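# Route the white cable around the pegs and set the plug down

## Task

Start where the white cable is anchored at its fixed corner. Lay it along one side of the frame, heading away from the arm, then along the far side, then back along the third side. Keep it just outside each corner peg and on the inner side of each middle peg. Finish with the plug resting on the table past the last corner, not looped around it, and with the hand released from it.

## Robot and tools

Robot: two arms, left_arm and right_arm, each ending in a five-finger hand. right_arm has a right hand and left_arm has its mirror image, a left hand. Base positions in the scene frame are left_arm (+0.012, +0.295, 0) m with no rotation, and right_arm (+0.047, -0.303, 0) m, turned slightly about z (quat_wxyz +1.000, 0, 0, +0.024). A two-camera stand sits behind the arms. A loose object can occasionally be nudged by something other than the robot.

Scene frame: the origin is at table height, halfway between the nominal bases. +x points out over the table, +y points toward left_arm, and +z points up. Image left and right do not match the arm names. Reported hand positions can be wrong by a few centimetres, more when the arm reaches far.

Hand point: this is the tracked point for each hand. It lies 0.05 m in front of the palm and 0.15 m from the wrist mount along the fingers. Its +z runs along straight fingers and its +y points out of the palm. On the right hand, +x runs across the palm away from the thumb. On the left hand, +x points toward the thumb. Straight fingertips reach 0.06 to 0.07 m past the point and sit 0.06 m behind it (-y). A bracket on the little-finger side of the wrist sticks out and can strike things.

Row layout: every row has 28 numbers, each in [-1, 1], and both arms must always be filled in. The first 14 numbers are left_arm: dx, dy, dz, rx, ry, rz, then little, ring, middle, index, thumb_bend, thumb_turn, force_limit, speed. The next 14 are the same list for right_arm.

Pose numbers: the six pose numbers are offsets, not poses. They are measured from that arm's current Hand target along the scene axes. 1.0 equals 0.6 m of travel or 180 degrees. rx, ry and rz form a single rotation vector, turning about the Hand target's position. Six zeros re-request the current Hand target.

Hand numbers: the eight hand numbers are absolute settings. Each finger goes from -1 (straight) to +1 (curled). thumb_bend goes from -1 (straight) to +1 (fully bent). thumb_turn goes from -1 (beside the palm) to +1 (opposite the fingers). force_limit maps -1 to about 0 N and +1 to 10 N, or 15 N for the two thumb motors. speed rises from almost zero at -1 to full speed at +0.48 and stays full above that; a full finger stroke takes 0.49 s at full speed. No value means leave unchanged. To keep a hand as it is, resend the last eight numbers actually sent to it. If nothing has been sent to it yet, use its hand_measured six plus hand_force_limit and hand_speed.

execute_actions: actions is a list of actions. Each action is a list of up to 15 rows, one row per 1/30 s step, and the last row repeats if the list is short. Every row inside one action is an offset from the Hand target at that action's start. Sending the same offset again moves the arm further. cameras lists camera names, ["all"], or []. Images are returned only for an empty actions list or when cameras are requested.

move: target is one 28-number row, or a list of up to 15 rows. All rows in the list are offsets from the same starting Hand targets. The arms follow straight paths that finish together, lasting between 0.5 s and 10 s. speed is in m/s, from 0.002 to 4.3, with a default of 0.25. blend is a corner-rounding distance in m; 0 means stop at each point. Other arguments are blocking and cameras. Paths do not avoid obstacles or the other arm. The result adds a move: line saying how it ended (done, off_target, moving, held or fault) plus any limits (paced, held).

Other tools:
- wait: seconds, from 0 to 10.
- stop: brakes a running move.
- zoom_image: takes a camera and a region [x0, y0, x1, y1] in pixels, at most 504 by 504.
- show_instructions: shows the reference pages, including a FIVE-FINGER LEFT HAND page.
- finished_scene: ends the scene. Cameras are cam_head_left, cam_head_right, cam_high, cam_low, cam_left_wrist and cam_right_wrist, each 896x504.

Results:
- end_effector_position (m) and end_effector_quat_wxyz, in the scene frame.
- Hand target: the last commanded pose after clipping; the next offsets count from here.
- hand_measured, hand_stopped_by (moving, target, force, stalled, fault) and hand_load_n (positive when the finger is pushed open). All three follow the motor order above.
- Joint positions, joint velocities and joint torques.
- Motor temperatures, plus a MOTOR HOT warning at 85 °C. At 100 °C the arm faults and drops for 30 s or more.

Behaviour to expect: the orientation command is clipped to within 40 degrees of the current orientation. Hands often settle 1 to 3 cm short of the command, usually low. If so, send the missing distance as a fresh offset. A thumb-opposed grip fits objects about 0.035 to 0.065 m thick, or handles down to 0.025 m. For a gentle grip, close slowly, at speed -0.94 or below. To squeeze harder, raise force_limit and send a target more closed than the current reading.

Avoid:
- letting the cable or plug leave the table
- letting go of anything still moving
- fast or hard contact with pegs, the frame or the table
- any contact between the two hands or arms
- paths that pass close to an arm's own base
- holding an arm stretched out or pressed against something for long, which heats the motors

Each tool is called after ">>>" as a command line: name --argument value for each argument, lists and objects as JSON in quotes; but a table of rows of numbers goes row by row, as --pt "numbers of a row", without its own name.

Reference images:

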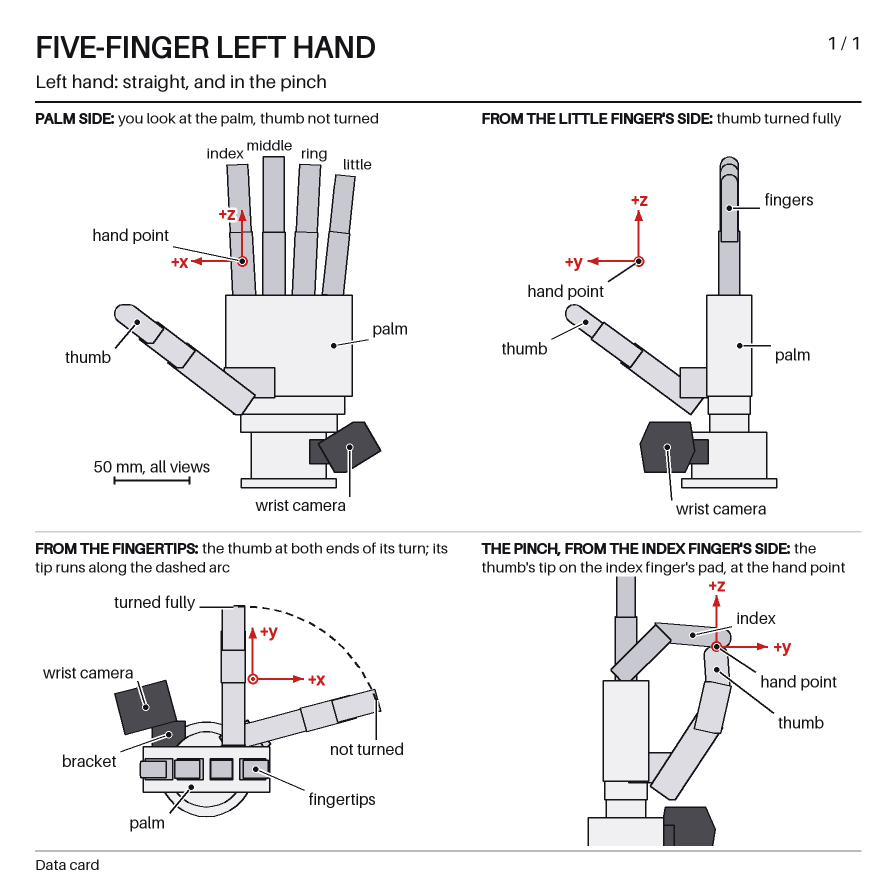

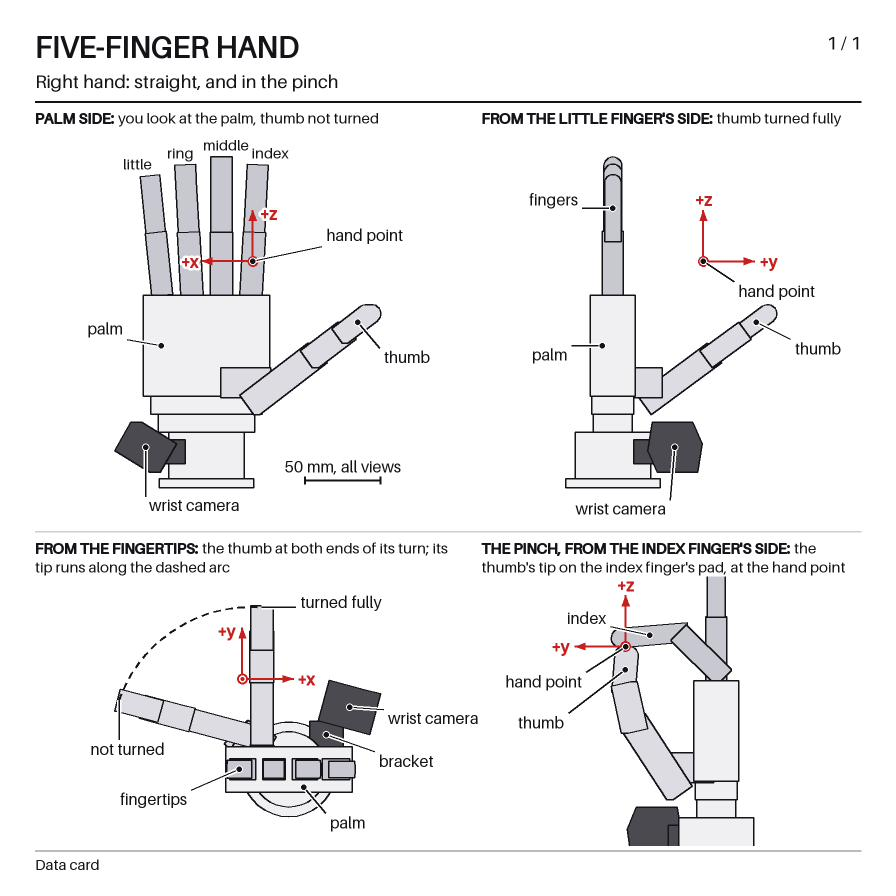

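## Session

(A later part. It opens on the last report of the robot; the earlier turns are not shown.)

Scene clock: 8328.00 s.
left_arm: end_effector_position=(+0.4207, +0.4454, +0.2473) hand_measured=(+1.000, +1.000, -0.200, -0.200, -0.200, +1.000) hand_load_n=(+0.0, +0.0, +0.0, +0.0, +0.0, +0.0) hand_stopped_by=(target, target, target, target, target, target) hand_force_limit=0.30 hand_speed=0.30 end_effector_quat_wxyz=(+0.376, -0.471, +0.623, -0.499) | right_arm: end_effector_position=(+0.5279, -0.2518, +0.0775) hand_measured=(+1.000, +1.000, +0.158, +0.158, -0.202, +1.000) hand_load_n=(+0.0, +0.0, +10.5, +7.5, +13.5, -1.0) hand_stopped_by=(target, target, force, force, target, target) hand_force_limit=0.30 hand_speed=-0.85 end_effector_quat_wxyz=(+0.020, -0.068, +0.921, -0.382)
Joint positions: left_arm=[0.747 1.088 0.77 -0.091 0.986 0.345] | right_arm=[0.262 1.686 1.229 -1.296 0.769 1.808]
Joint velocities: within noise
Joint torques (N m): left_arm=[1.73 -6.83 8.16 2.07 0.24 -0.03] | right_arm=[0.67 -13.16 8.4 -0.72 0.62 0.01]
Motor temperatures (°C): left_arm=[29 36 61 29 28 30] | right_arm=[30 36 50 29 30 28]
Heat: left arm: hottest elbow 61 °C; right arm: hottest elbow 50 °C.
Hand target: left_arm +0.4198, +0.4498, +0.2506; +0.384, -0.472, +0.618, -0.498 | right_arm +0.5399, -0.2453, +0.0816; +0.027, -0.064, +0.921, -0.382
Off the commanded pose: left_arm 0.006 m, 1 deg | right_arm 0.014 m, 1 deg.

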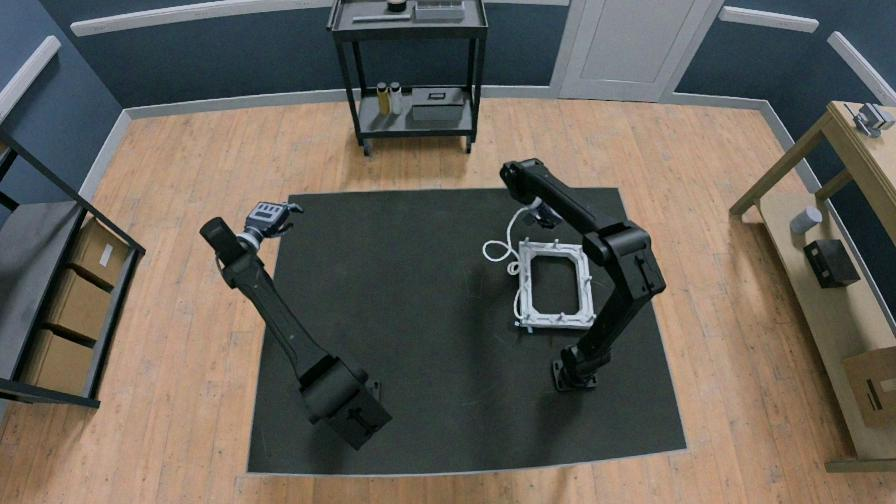

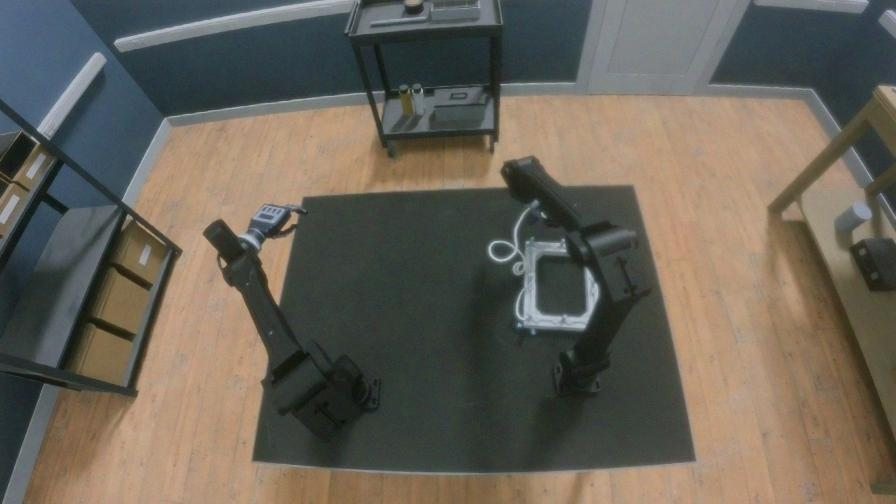

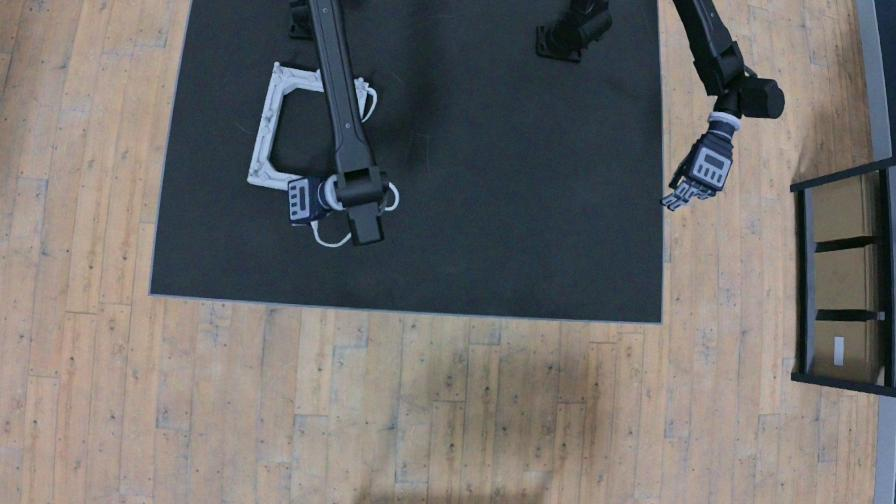

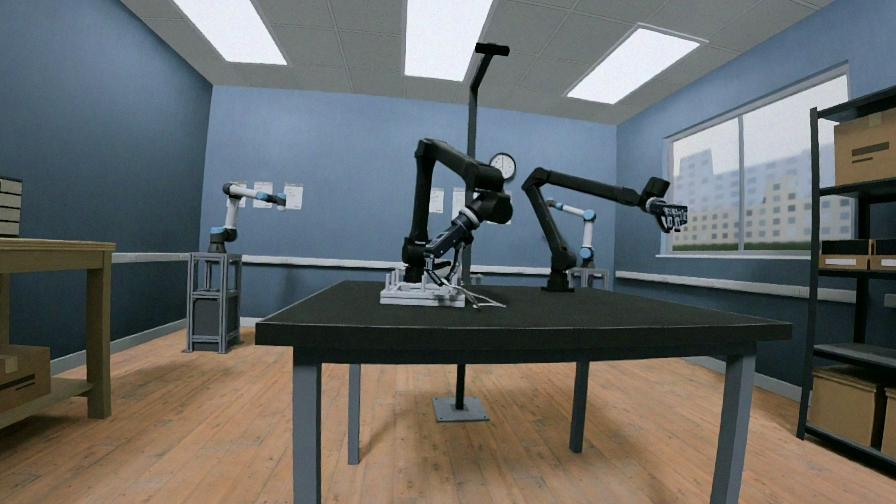

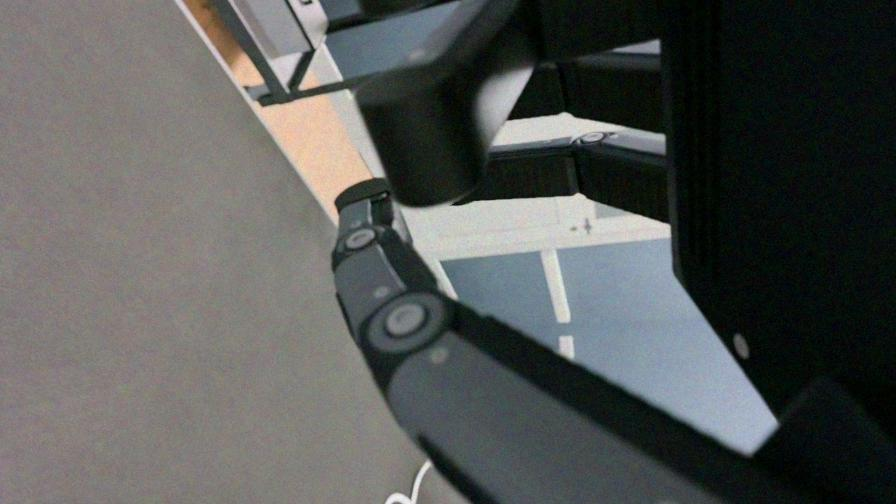

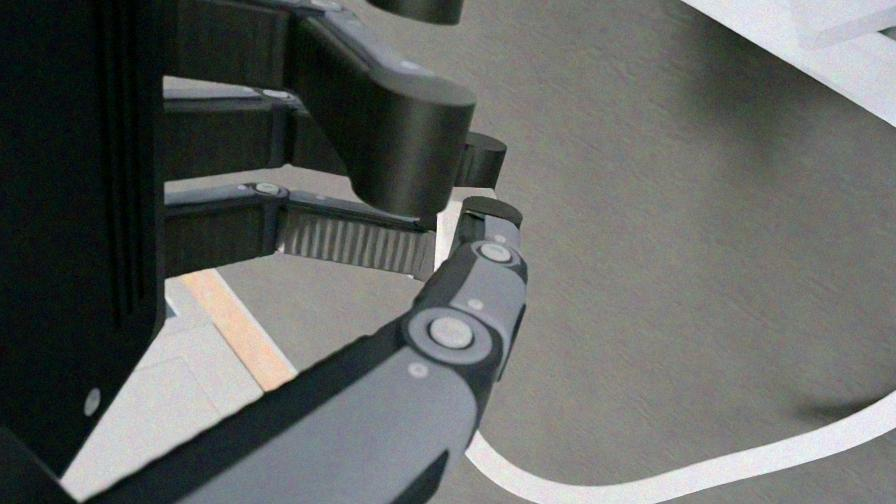

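>>> move --pt "0 0 0 0 0 0 1 1 -0.2 -0.2 -0.2 1 0.3 0.3 0 0.045 0.018 0 0 0.03 1 1 0.5 0.55 -0.2 1 0.3 -0.85" --pt "0 0 0 0 0 0 1 1 -0.2 -0.2 -0.2 1 0.3 0.3 -0.12 0.045 0.02 0 0 0.039 1 1 0.5 0.55 -0.2 1 0.3 -0.85" --speed 0.1 --cameras '["cam_high","cam_head_left","cam_head_right","cam_low"]'

>>> zoom_image --camera "cam_high" --region '[240, 60, 460, 240]'

>>> zoom_image --camera "cam_head_left" --region '[440, 180, 620, 320]'

>>> zoom_image --camera "cam_low" --region '[370, 230, 530, 320]'

Scene clock: 8358.90 s.
left_arm: end_effector_position=(+0.4207, +0.4454, +0.2473) hand_measured=(+1.000, +1.000, -0.200, -0.200, -0.200, +1.000) hand_load_n=(+0.0, +0.0, -0.5, +0.0, +0.0, +0.0) hand_stopped_by=(target, target, target, target, target, target) hand_force_limit=0.30 hand_speed=0.30 end_effector_quat_wxyz=(+0.376, -0.471, +0.623, -0.499) | right_arm: end_effector_position=(+0.4692, -0.2213, +0.0939) hand_measured=(+1.000, +1.000, +0.158, +0.158, -0.202, +1.000) hand_load_n=(+0.0, +0.0, +10.5, +7.5, +13.5, -0.5) hand_stopped_by=(target, target, force, force, target, target) hand_force_limit=0.30 hand_speed=-0.85 end_effector_quat_wxyz=(+0.046, -0.123, +0.915, -0.382)
Joint positions: left_arm=[0.747 1.088 0.77 -0.091 0.986 0.345] | right_arm=[0.375 1.528 1.081 -1.293 0.775 1.796]
Joint torques (N m): left_arm=[1.73 -6.83 8.16 2.06 0.23 -0.02] | right_arm=[-0.56 -11.4 5.55 -0.05 0.45 0]
Motor temperatures (°C): left_arm=[29 36 61 29 28 30] | right_arm=[30 36 50 29 30 28]
Heat: left arm: hottest elbow 61 °C; right arm: hottest elbow 50 °C.
Hand target: left_arm +0.4198, +0.4498, +0.2506; +0.384, -0.472, +0.618, -0.498 | right_arm +0.4681, -0.2182, +0.0938; +0.050, -0.120, +0.916, -0.380
Off the commanded pose: left_arm 0.006 m, 1 deg | right_arm 0.003 m, 1 deg.
move: done
Images, in order (width x height): cam_head_left 896x504, cam_head_right 896x504, cam_high 896x504, cam_low 896x504.

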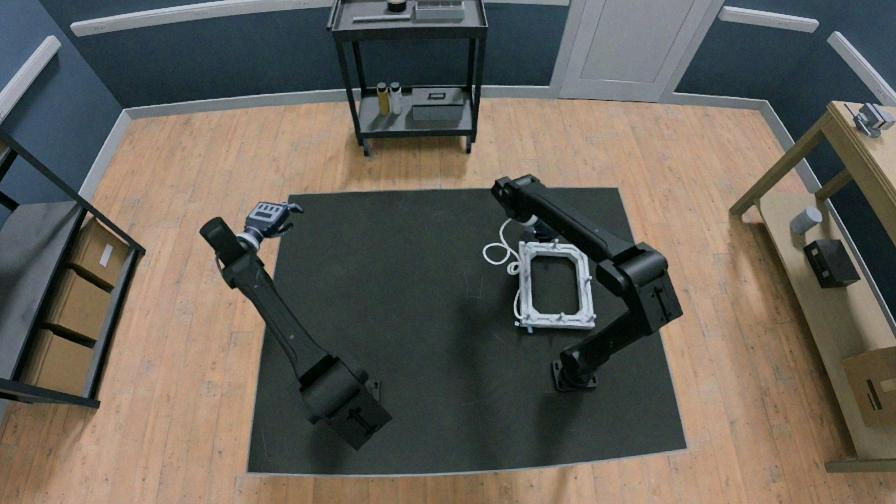

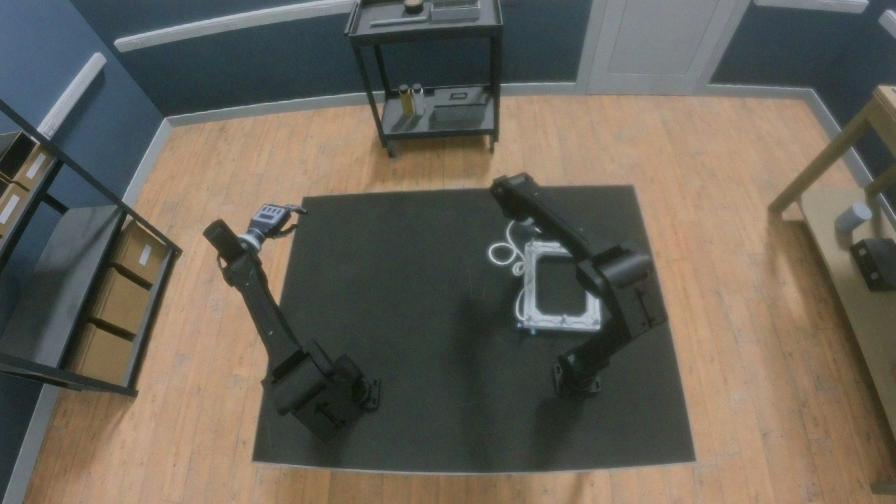

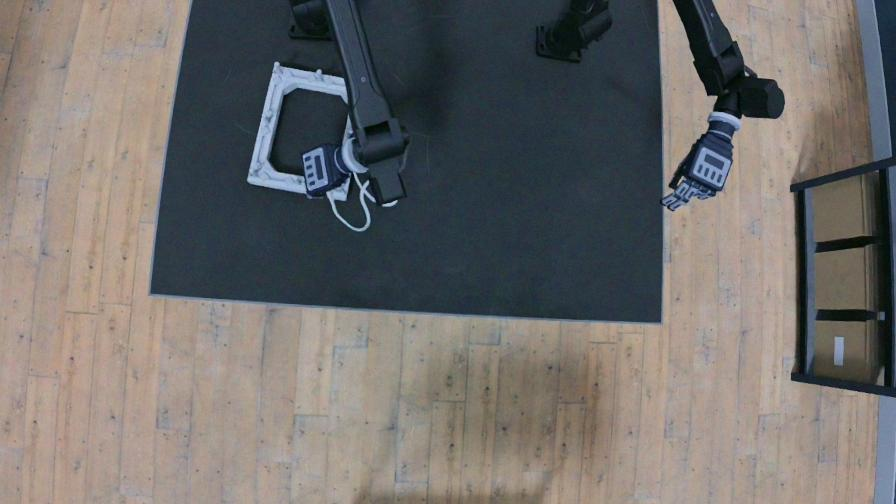

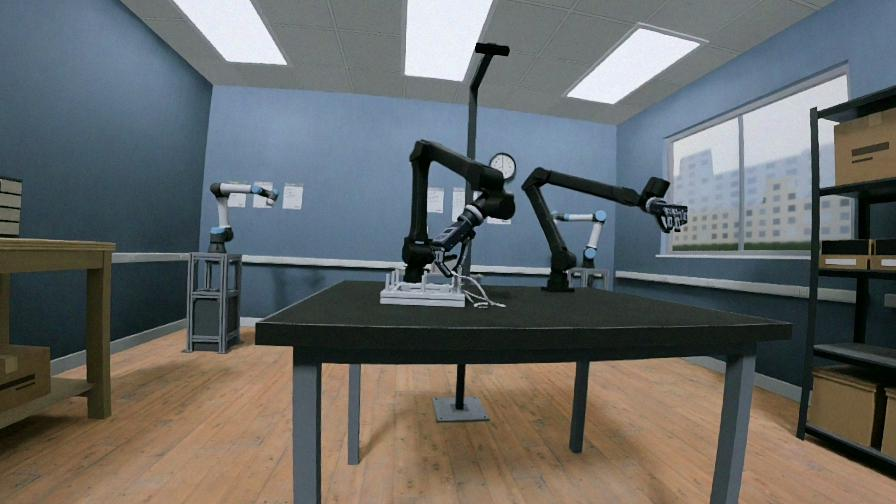

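Scaled by 2.291 from the camera's 896x504 image, which has a finer 1280x720 frame.

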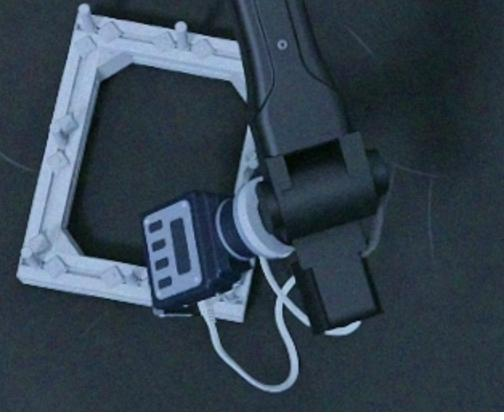

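Scaled by 2.800 from the camera's 896x504 image, which has a finer 1280x720 frame.

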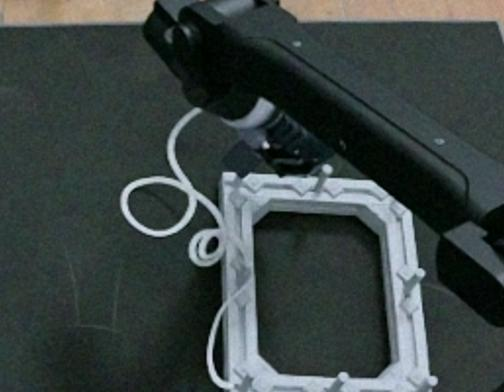

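Scaled by 3.150 from the camera's 896x504 image, which has a finer 1280x720 frame.

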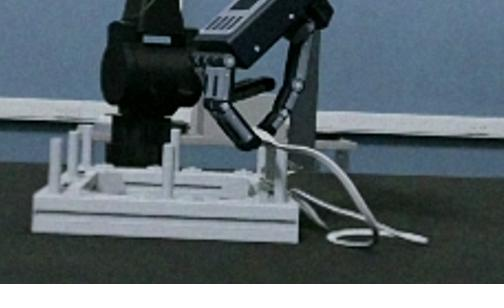

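>>> move --pt "0 0 0 0 0 0 1 1 -0.2 -0.2 -0.2 1 0.3 0.3 0 -0.033 0 0 0 0.0 1 1 0.5 0.55 -0.2 1 0.3 -0.85" --pt "0 0 0 0 0 0 1 1 -0.2 -0.2 -0.2 1 0.3 0.3 -0.07 -0.033 0 0 0 0.0 1 1 0.5 0.55 -0.2 1 0.3 -0.85" --speed 0.1 --cameras '["cam_high","cam_head_left","cam_head_right","cam_low"]'

>>> zoom_image --camera "cam_high" --region '[240, 60, 460, 240]'

>>> zoom_image --camera "cam_head_left" --region '[440, 180, 620, 320]'

>>> zoom_image --camera "cam_low" --region '[370, 230, 530, 320]'

Scene clock: 8371.57 s.
left_arm: end_effector_position=(+0.4207, +0.4454, +0.2473) hand_measured=(+1.000, +1.000, -0.200, -0.200, -0.200, +1.000) hand_load_n=(+0.0, +0.0, +0.0, +0.0, +0.0, +0.0) hand_stopped_by=(target, target, target, target, target, target) hand_force_limit=0.30 hand_speed=0.30 end_effector_quat_wxyz=(+0.376, -0.471, +0.623, -0.499) | right_arm: end_effector_position=(+0.4296, -0.2397, +0.0941) hand_measured=(+1.000, +1.000, +0.158, +0.158, -0.202, +1.000) hand_load_n=(+0.0, -0.5, +10.5, +8.0, +14.0, -1.0) hand_stopped_by=(target, target, force, force, target, target) hand_force_limit=0.30 hand_speed=-0.85 end_effector_quat_wxyz=(+0.051, -0.121, +0.915, -0.380)
Joint positions: left_arm=[0.747 1.088 0.77 -0.091 0.986 0.345] | right_arm=[0.374 1.41 0.953 -1.27 0.775 1.794]
Joint torques (N m): left_arm=[1.73 -6.83 8.16 2.06 0.23 -0.02] | right_arm=[-0.03 -10.34 5.57 -0.46 0.41 0.05]
Motor temperatures (°C): left_arm=[29 36 61 29 28 30] | right_arm=[30 36 50 29 30 28]
Heat: left arm: hottest elbow 61 °C; right arm: hottest elbow 50 °C.
Hand target: left_arm +0.4198, +0.4498, +0.2506; +0.384, -0.472, +0.618, -0.498 | right_arm +0.4260, -0.2380, +0.0938; +0.050, -0.121, +0.916, -0.380
Off the commanded pose: left_arm 0.006 m, 1 deg | right_arm 0.004 m, 0 deg.
move: done
Images, in order (width x height): cam_head_left 896x504, cam_head_right 896x504, cam_high 896x504, cam_low 896x504.

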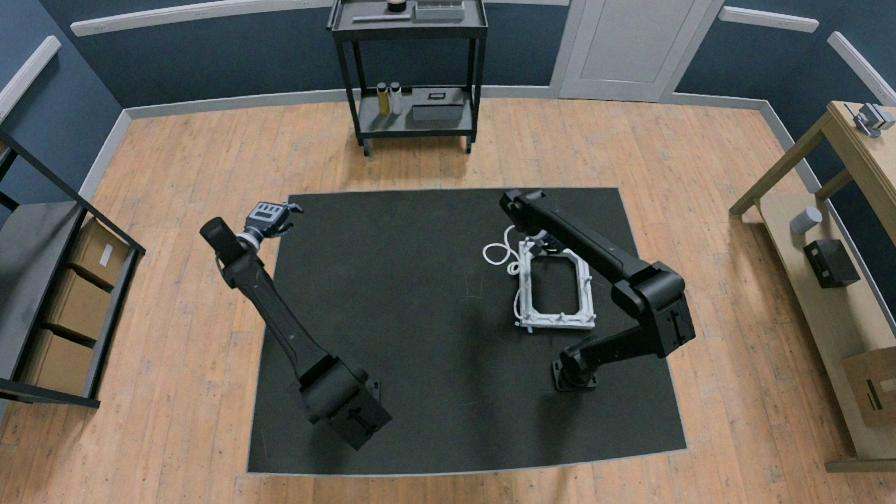

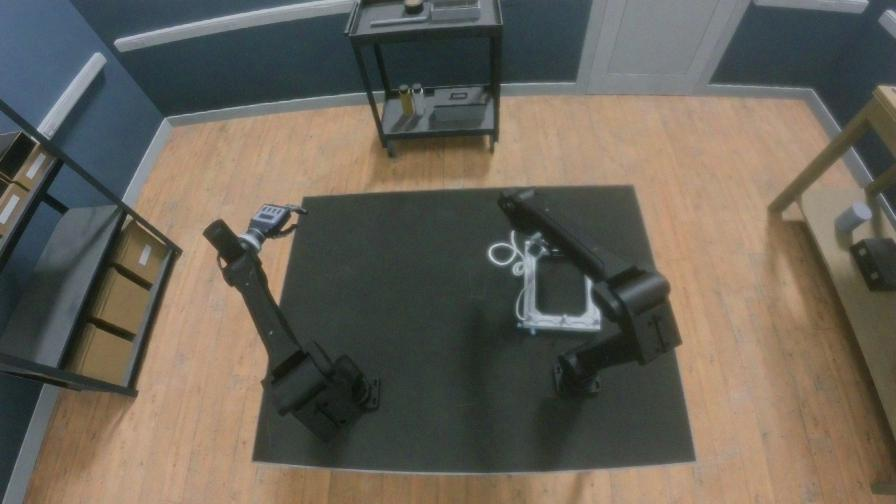

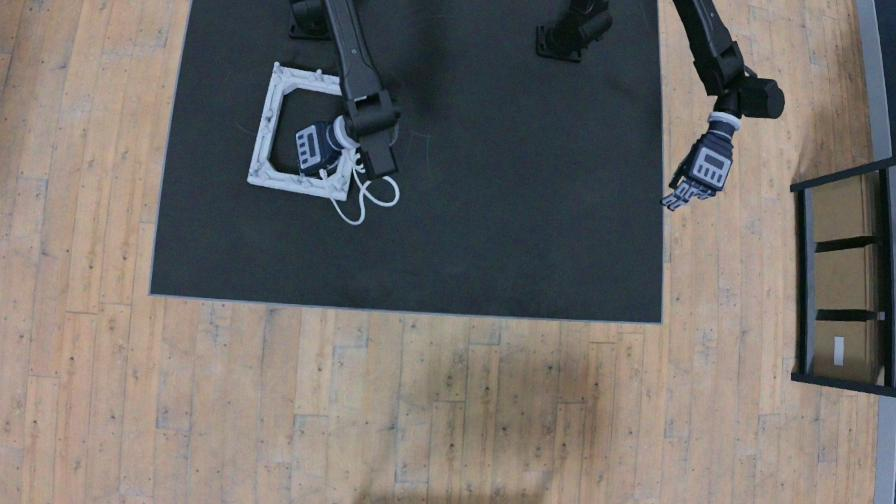

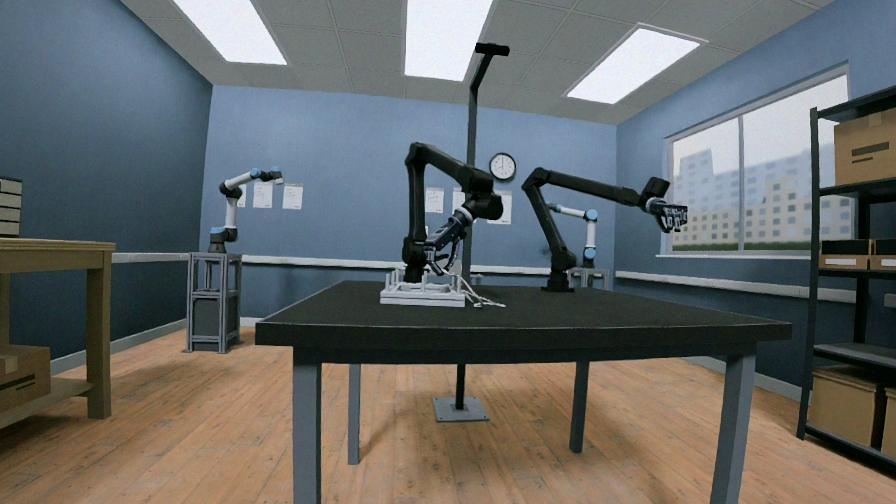

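Scaled by 2.291 from the camera's 896x504 image, which has a finer 1280x720 frame.

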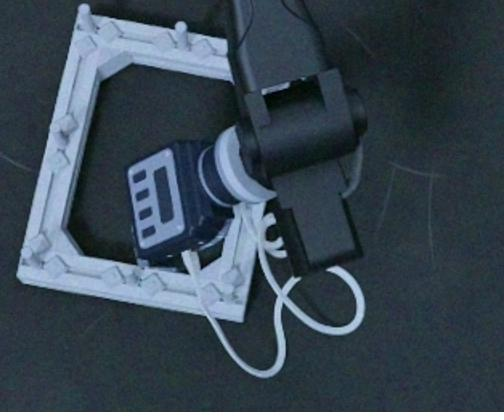

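Scaled by 2.800 from the camera's 896x504 image, which has a finer 1280x720 frame.

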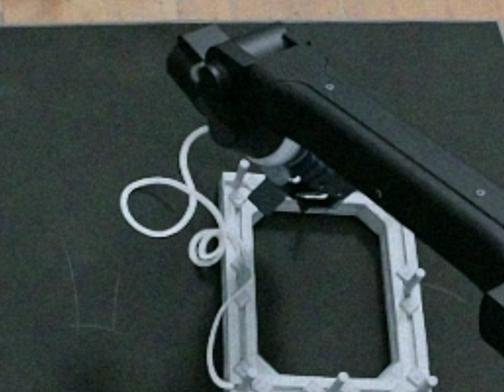

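Scaled by 3.150 from the camera's 896x504 image, which has a finer 1280x720 frame.

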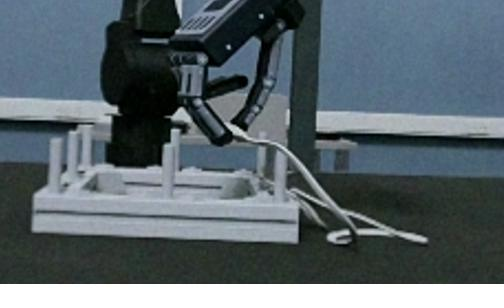

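>>> move --pt "0 0 0 0 0 0 1 1 -0.2 -0.2 -0.2 1 0.3 0.3 -0.068 -0.028 0 0 0 0.0 1 1 0.5 0.55 -0.2 1 0.3 -0.85" --pt "0 0 0 0 0 0 1 1 -0.2 -0.2 -0.2 1 0.3 0.3 -0.093 -0.103 0 0 0 0.222 1 1 0.5 0.55 -0.2 1 0.3 -0.85" --speed 0.15 --blend 0.02 --cameras '["cam_high","cam_head_left","cam_low"]'

>>> zoom_image --camera "cam_high" --region '[240, 60, 460, 240]'

>>> zoom_image --camera "cam_head_left" --region '[440, 180, 620, 320]'

>>> zoom_image --camera "cam_low" --region '[370, 230, 530, 320]'

Scene clock: 8409.37 s.
left_arm: end_effector_position=(+0.4207, +0.4454, +0.2473) hand_measured=(+1.000, +1.000, -0.200, -0.200, -0.200, +1.000) hand_load_n=(+0.0, +0.0, +0.0, +0.0, +0.0, +0.0) hand_stopped_by=(target, target, target, target, target, target) hand_force_limit=0.30 hand_speed=0.30 end_effector_quat_wxyz=(+0.376, -0.471, +0.623, -0.499) | right_arm: end_effector_position=(+0.3685, -0.2974, +0.0922) hand_measured=(+1.000, +1.000, +0.158, +0.158, -0.202, +1.000) hand_load_n=(+0.0, +0.0, +10.5, +7.5, +14.0, -1.0) hand_stopped_by=(target, target, force, force, target, target) hand_force_limit=0.30 hand_speed=-0.85 end_effector_quat_wxyz=(+0.172, -0.427, +0.821, -0.337)
Joint positions: left_arm=[0.747 1.088 0.77 -0.091 0.986 0.345] | right_arm=[0.103 0.869 0.522 -0.61 0.509 0.598]
Joint torques (N m): left_arm=[1.67 -6.83 8.16 2.06 0.23 -0.03] | right_arm=[-0.15 -3.14 6.75 2 0.14 -0.13]
Motor temperatures (°C): left_arm=[29 36 61 29 28 30] | right_arm=[30 35 49 29 30 28]
Heat: left arm: hottest elbow 61 °C; right arm: hottest elbow 49 °C.
Hand target: left_arm +0.4198, +0.4498, +0.2506; +0.384, -0.472, +0.618, -0.498 | right_arm +0.3701, -0.2998, +0.0936; +0.177, -0.426, +0.820, -0.340
Off the commanded pose: left_arm 0.006 m, 1 deg | right_arm 0.003 m, 1 deg.
move: done
Images, in order (width x height): cam_head_left 896x504, cam_high 896x504, cam_low 896x504.

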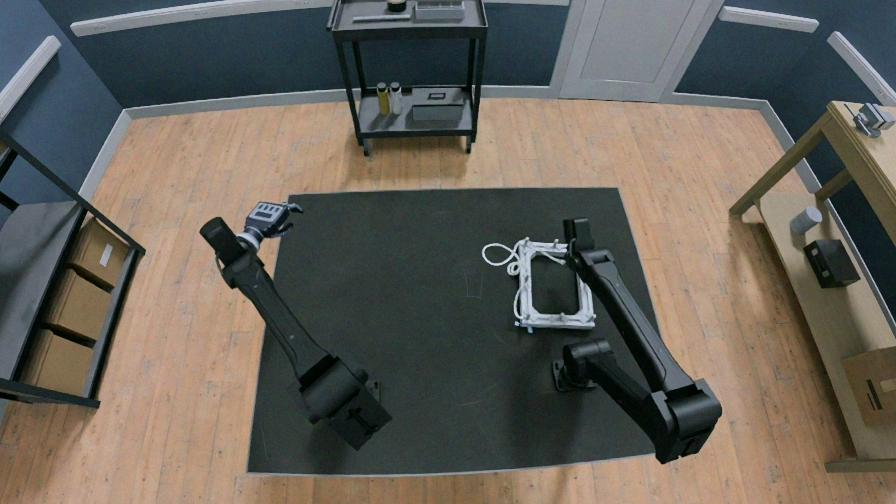

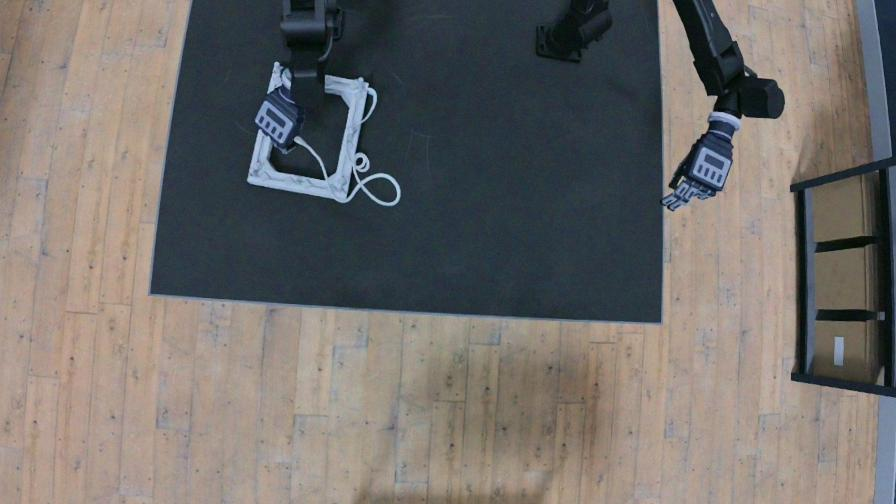

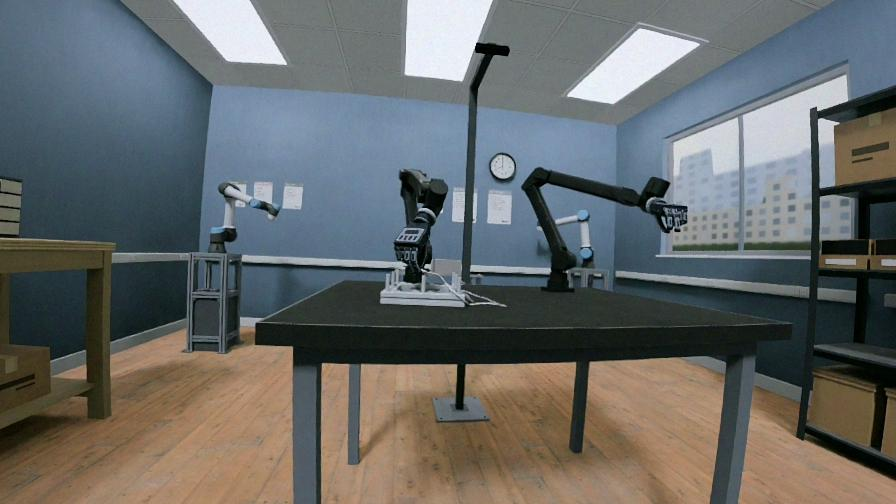

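Scaled by 2.291 from the camera's 896x504 image, which has a finer 1280x720 frame.

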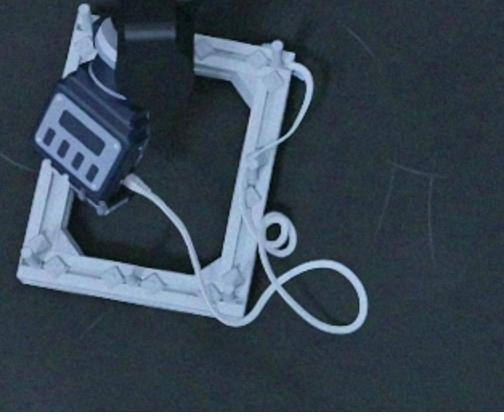

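Scaled by 2.800 from the camera's 896x504 image, which has a finer 1280x720 frame.

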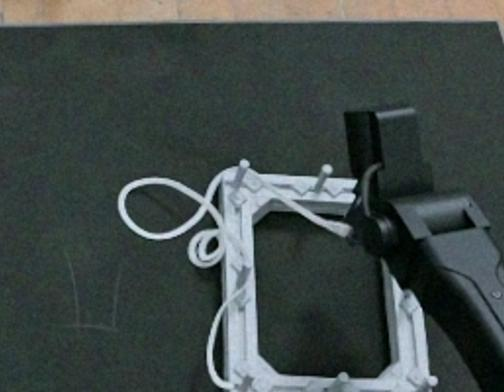

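Scaled by 3.150 from the camera's 896x504 image, which has a finer 1280x720 frame.

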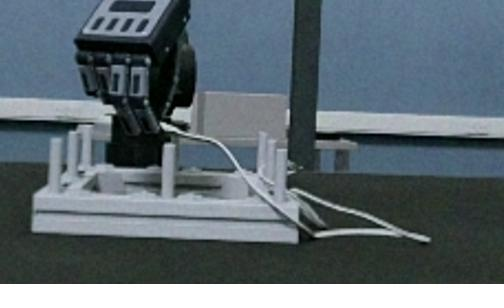

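>>> move --pt "0 0 0 0 0 0 1 1 -0.2 -0.2 -0.2 1 0.3 0.3 0 -0.075 0 0 0 0.194 1 1 0.5 0.55 -0.2 1 0.3 -0.85" --pt "0 0 0 0 0 0 1 1 -0.2 -0.2 -0.2 1 0.3 0.3 0.06 -0.103 0.002 0 0 0.38 1 1 0.5 0.55 -0.2 1 0.3 -0.85" --speed 0.15 --blend 0.02 --cameras '["cam_high","cam_head_left","cam_low"]'

>>> zoom_image --camera "cam_high" --region '[240, 60, 460, 240]'

>>> zoom_image --camera "cam_low" --region '[370, 230, 530, 320]'

Scene clock: 8424.87 s.
left_arm: end_effector_position=(+0.4207, +0.4454, +0.2473) hand_measured=(+1.000, +1.000, -0.200, -0.200, -0.200, +1.000) hand_load_n=(+0.0, +0.0, +0.0, +0.0, +0.0, +0.0) hand_stopped_by=(target, target, target, target, target, target) hand_force_limit=0.30 hand_speed=0.30 end_effector_quat_wxyz=(+0.376, -0.471, +0.623, -0.499) | right_arm: end_effector_position=(+0.3938, -0.3523, +0.0841) hand_measured=(+1.000, +1.000, +0.158, +0.158, -0.202, +1.000) hand_load_n=(+0.0, +0.0, +10.5, +7.5, +13.5, -0.5) hand_stopped_by=(target, target, force, force, target, target) hand_force_limit=0.30 hand_speed=-0.85 end_effector_quat_wxyz=(-0.338, +0.813, -0.443, +0.171)
Joint positions: left_arm=[0.747 1.088 0.77 -0.091 0.986 0.345] | right_arm=[-0.47 1.19 0.707 -0.616 -0.642 -0.834]
Joint torques (N m): left_arm=[1.73 -6.77 8.16 2.07 0.24 -0.03] | right_arm=[-1.55 -5.77 9.33 0.75 -0.58 -0.21]
Motor temperatures (°C): left_arm=[29 36 61 29 28 30] | right_arm=[30 34 49 29 30 28]
Heat: left arm: hottest elbow 61 °C; right arm: hottest elbow 49 °C.
Hand target: left_arm +0.4198, +0.4498, +0.2506; +0.384, -0.472, +0.618, -0.498 | right_arm +0.4062, -0.3617, +0.0950; -0.337, +0.813, -0.438, +0.182
Off the commanded pose: left_arm 0.006 m, 1 deg | right_arm 0.019 m, 1 deg.
move: off_target (right_arm)
Images, in order (width x height): cam_head_left 896x504, cam_high 896x504, cam_low 896x504.

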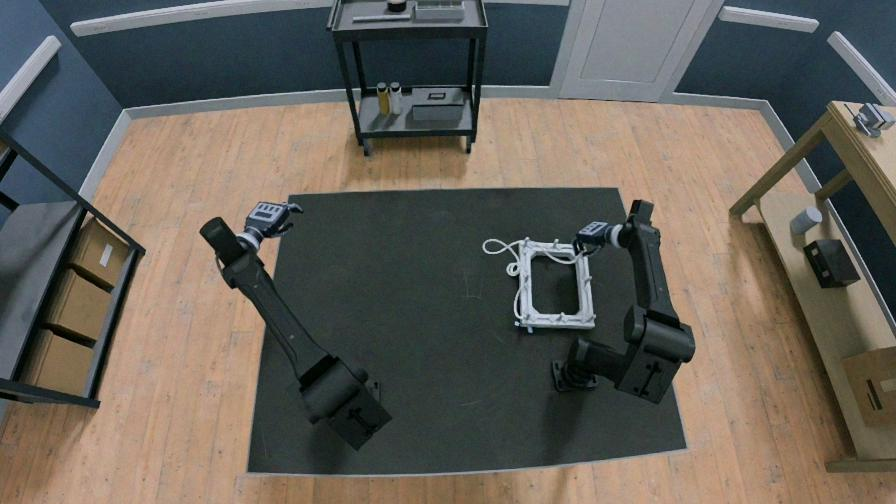

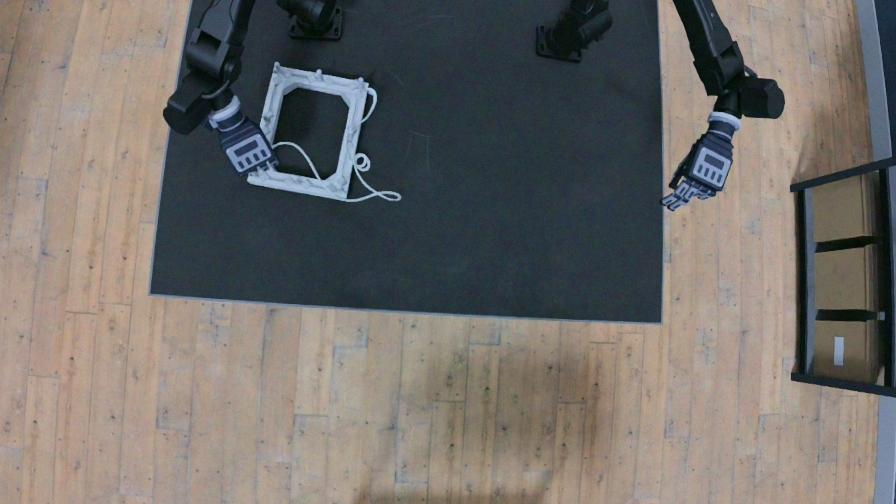

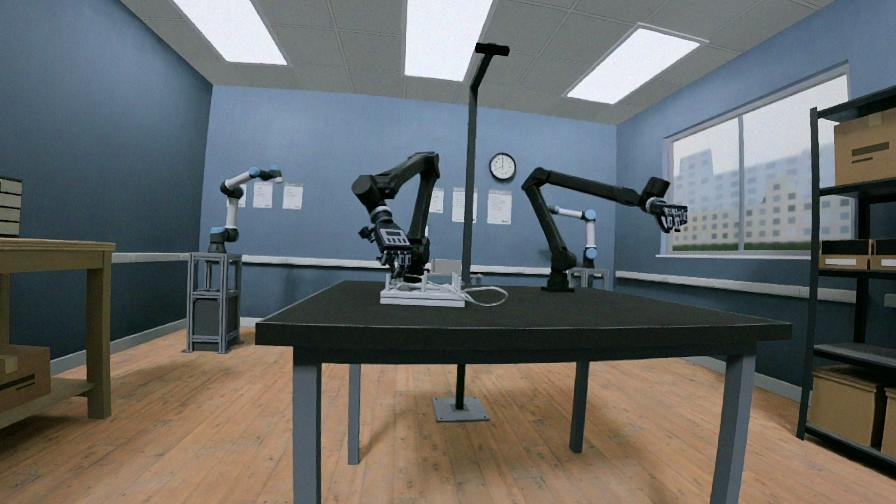

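Scaled by 2.291 from the camera's 896x504 image, which has a finer 1280x720 frame.

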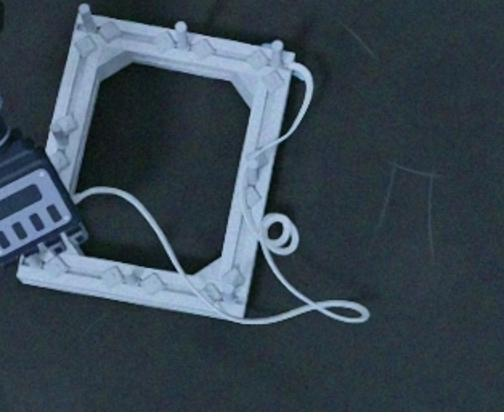

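Scaled by 3.150 from the camera's 896x504 image, which has a finer 1280x720 frame.

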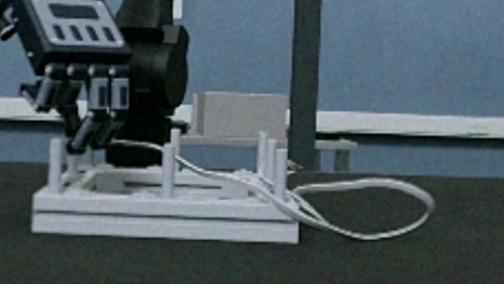

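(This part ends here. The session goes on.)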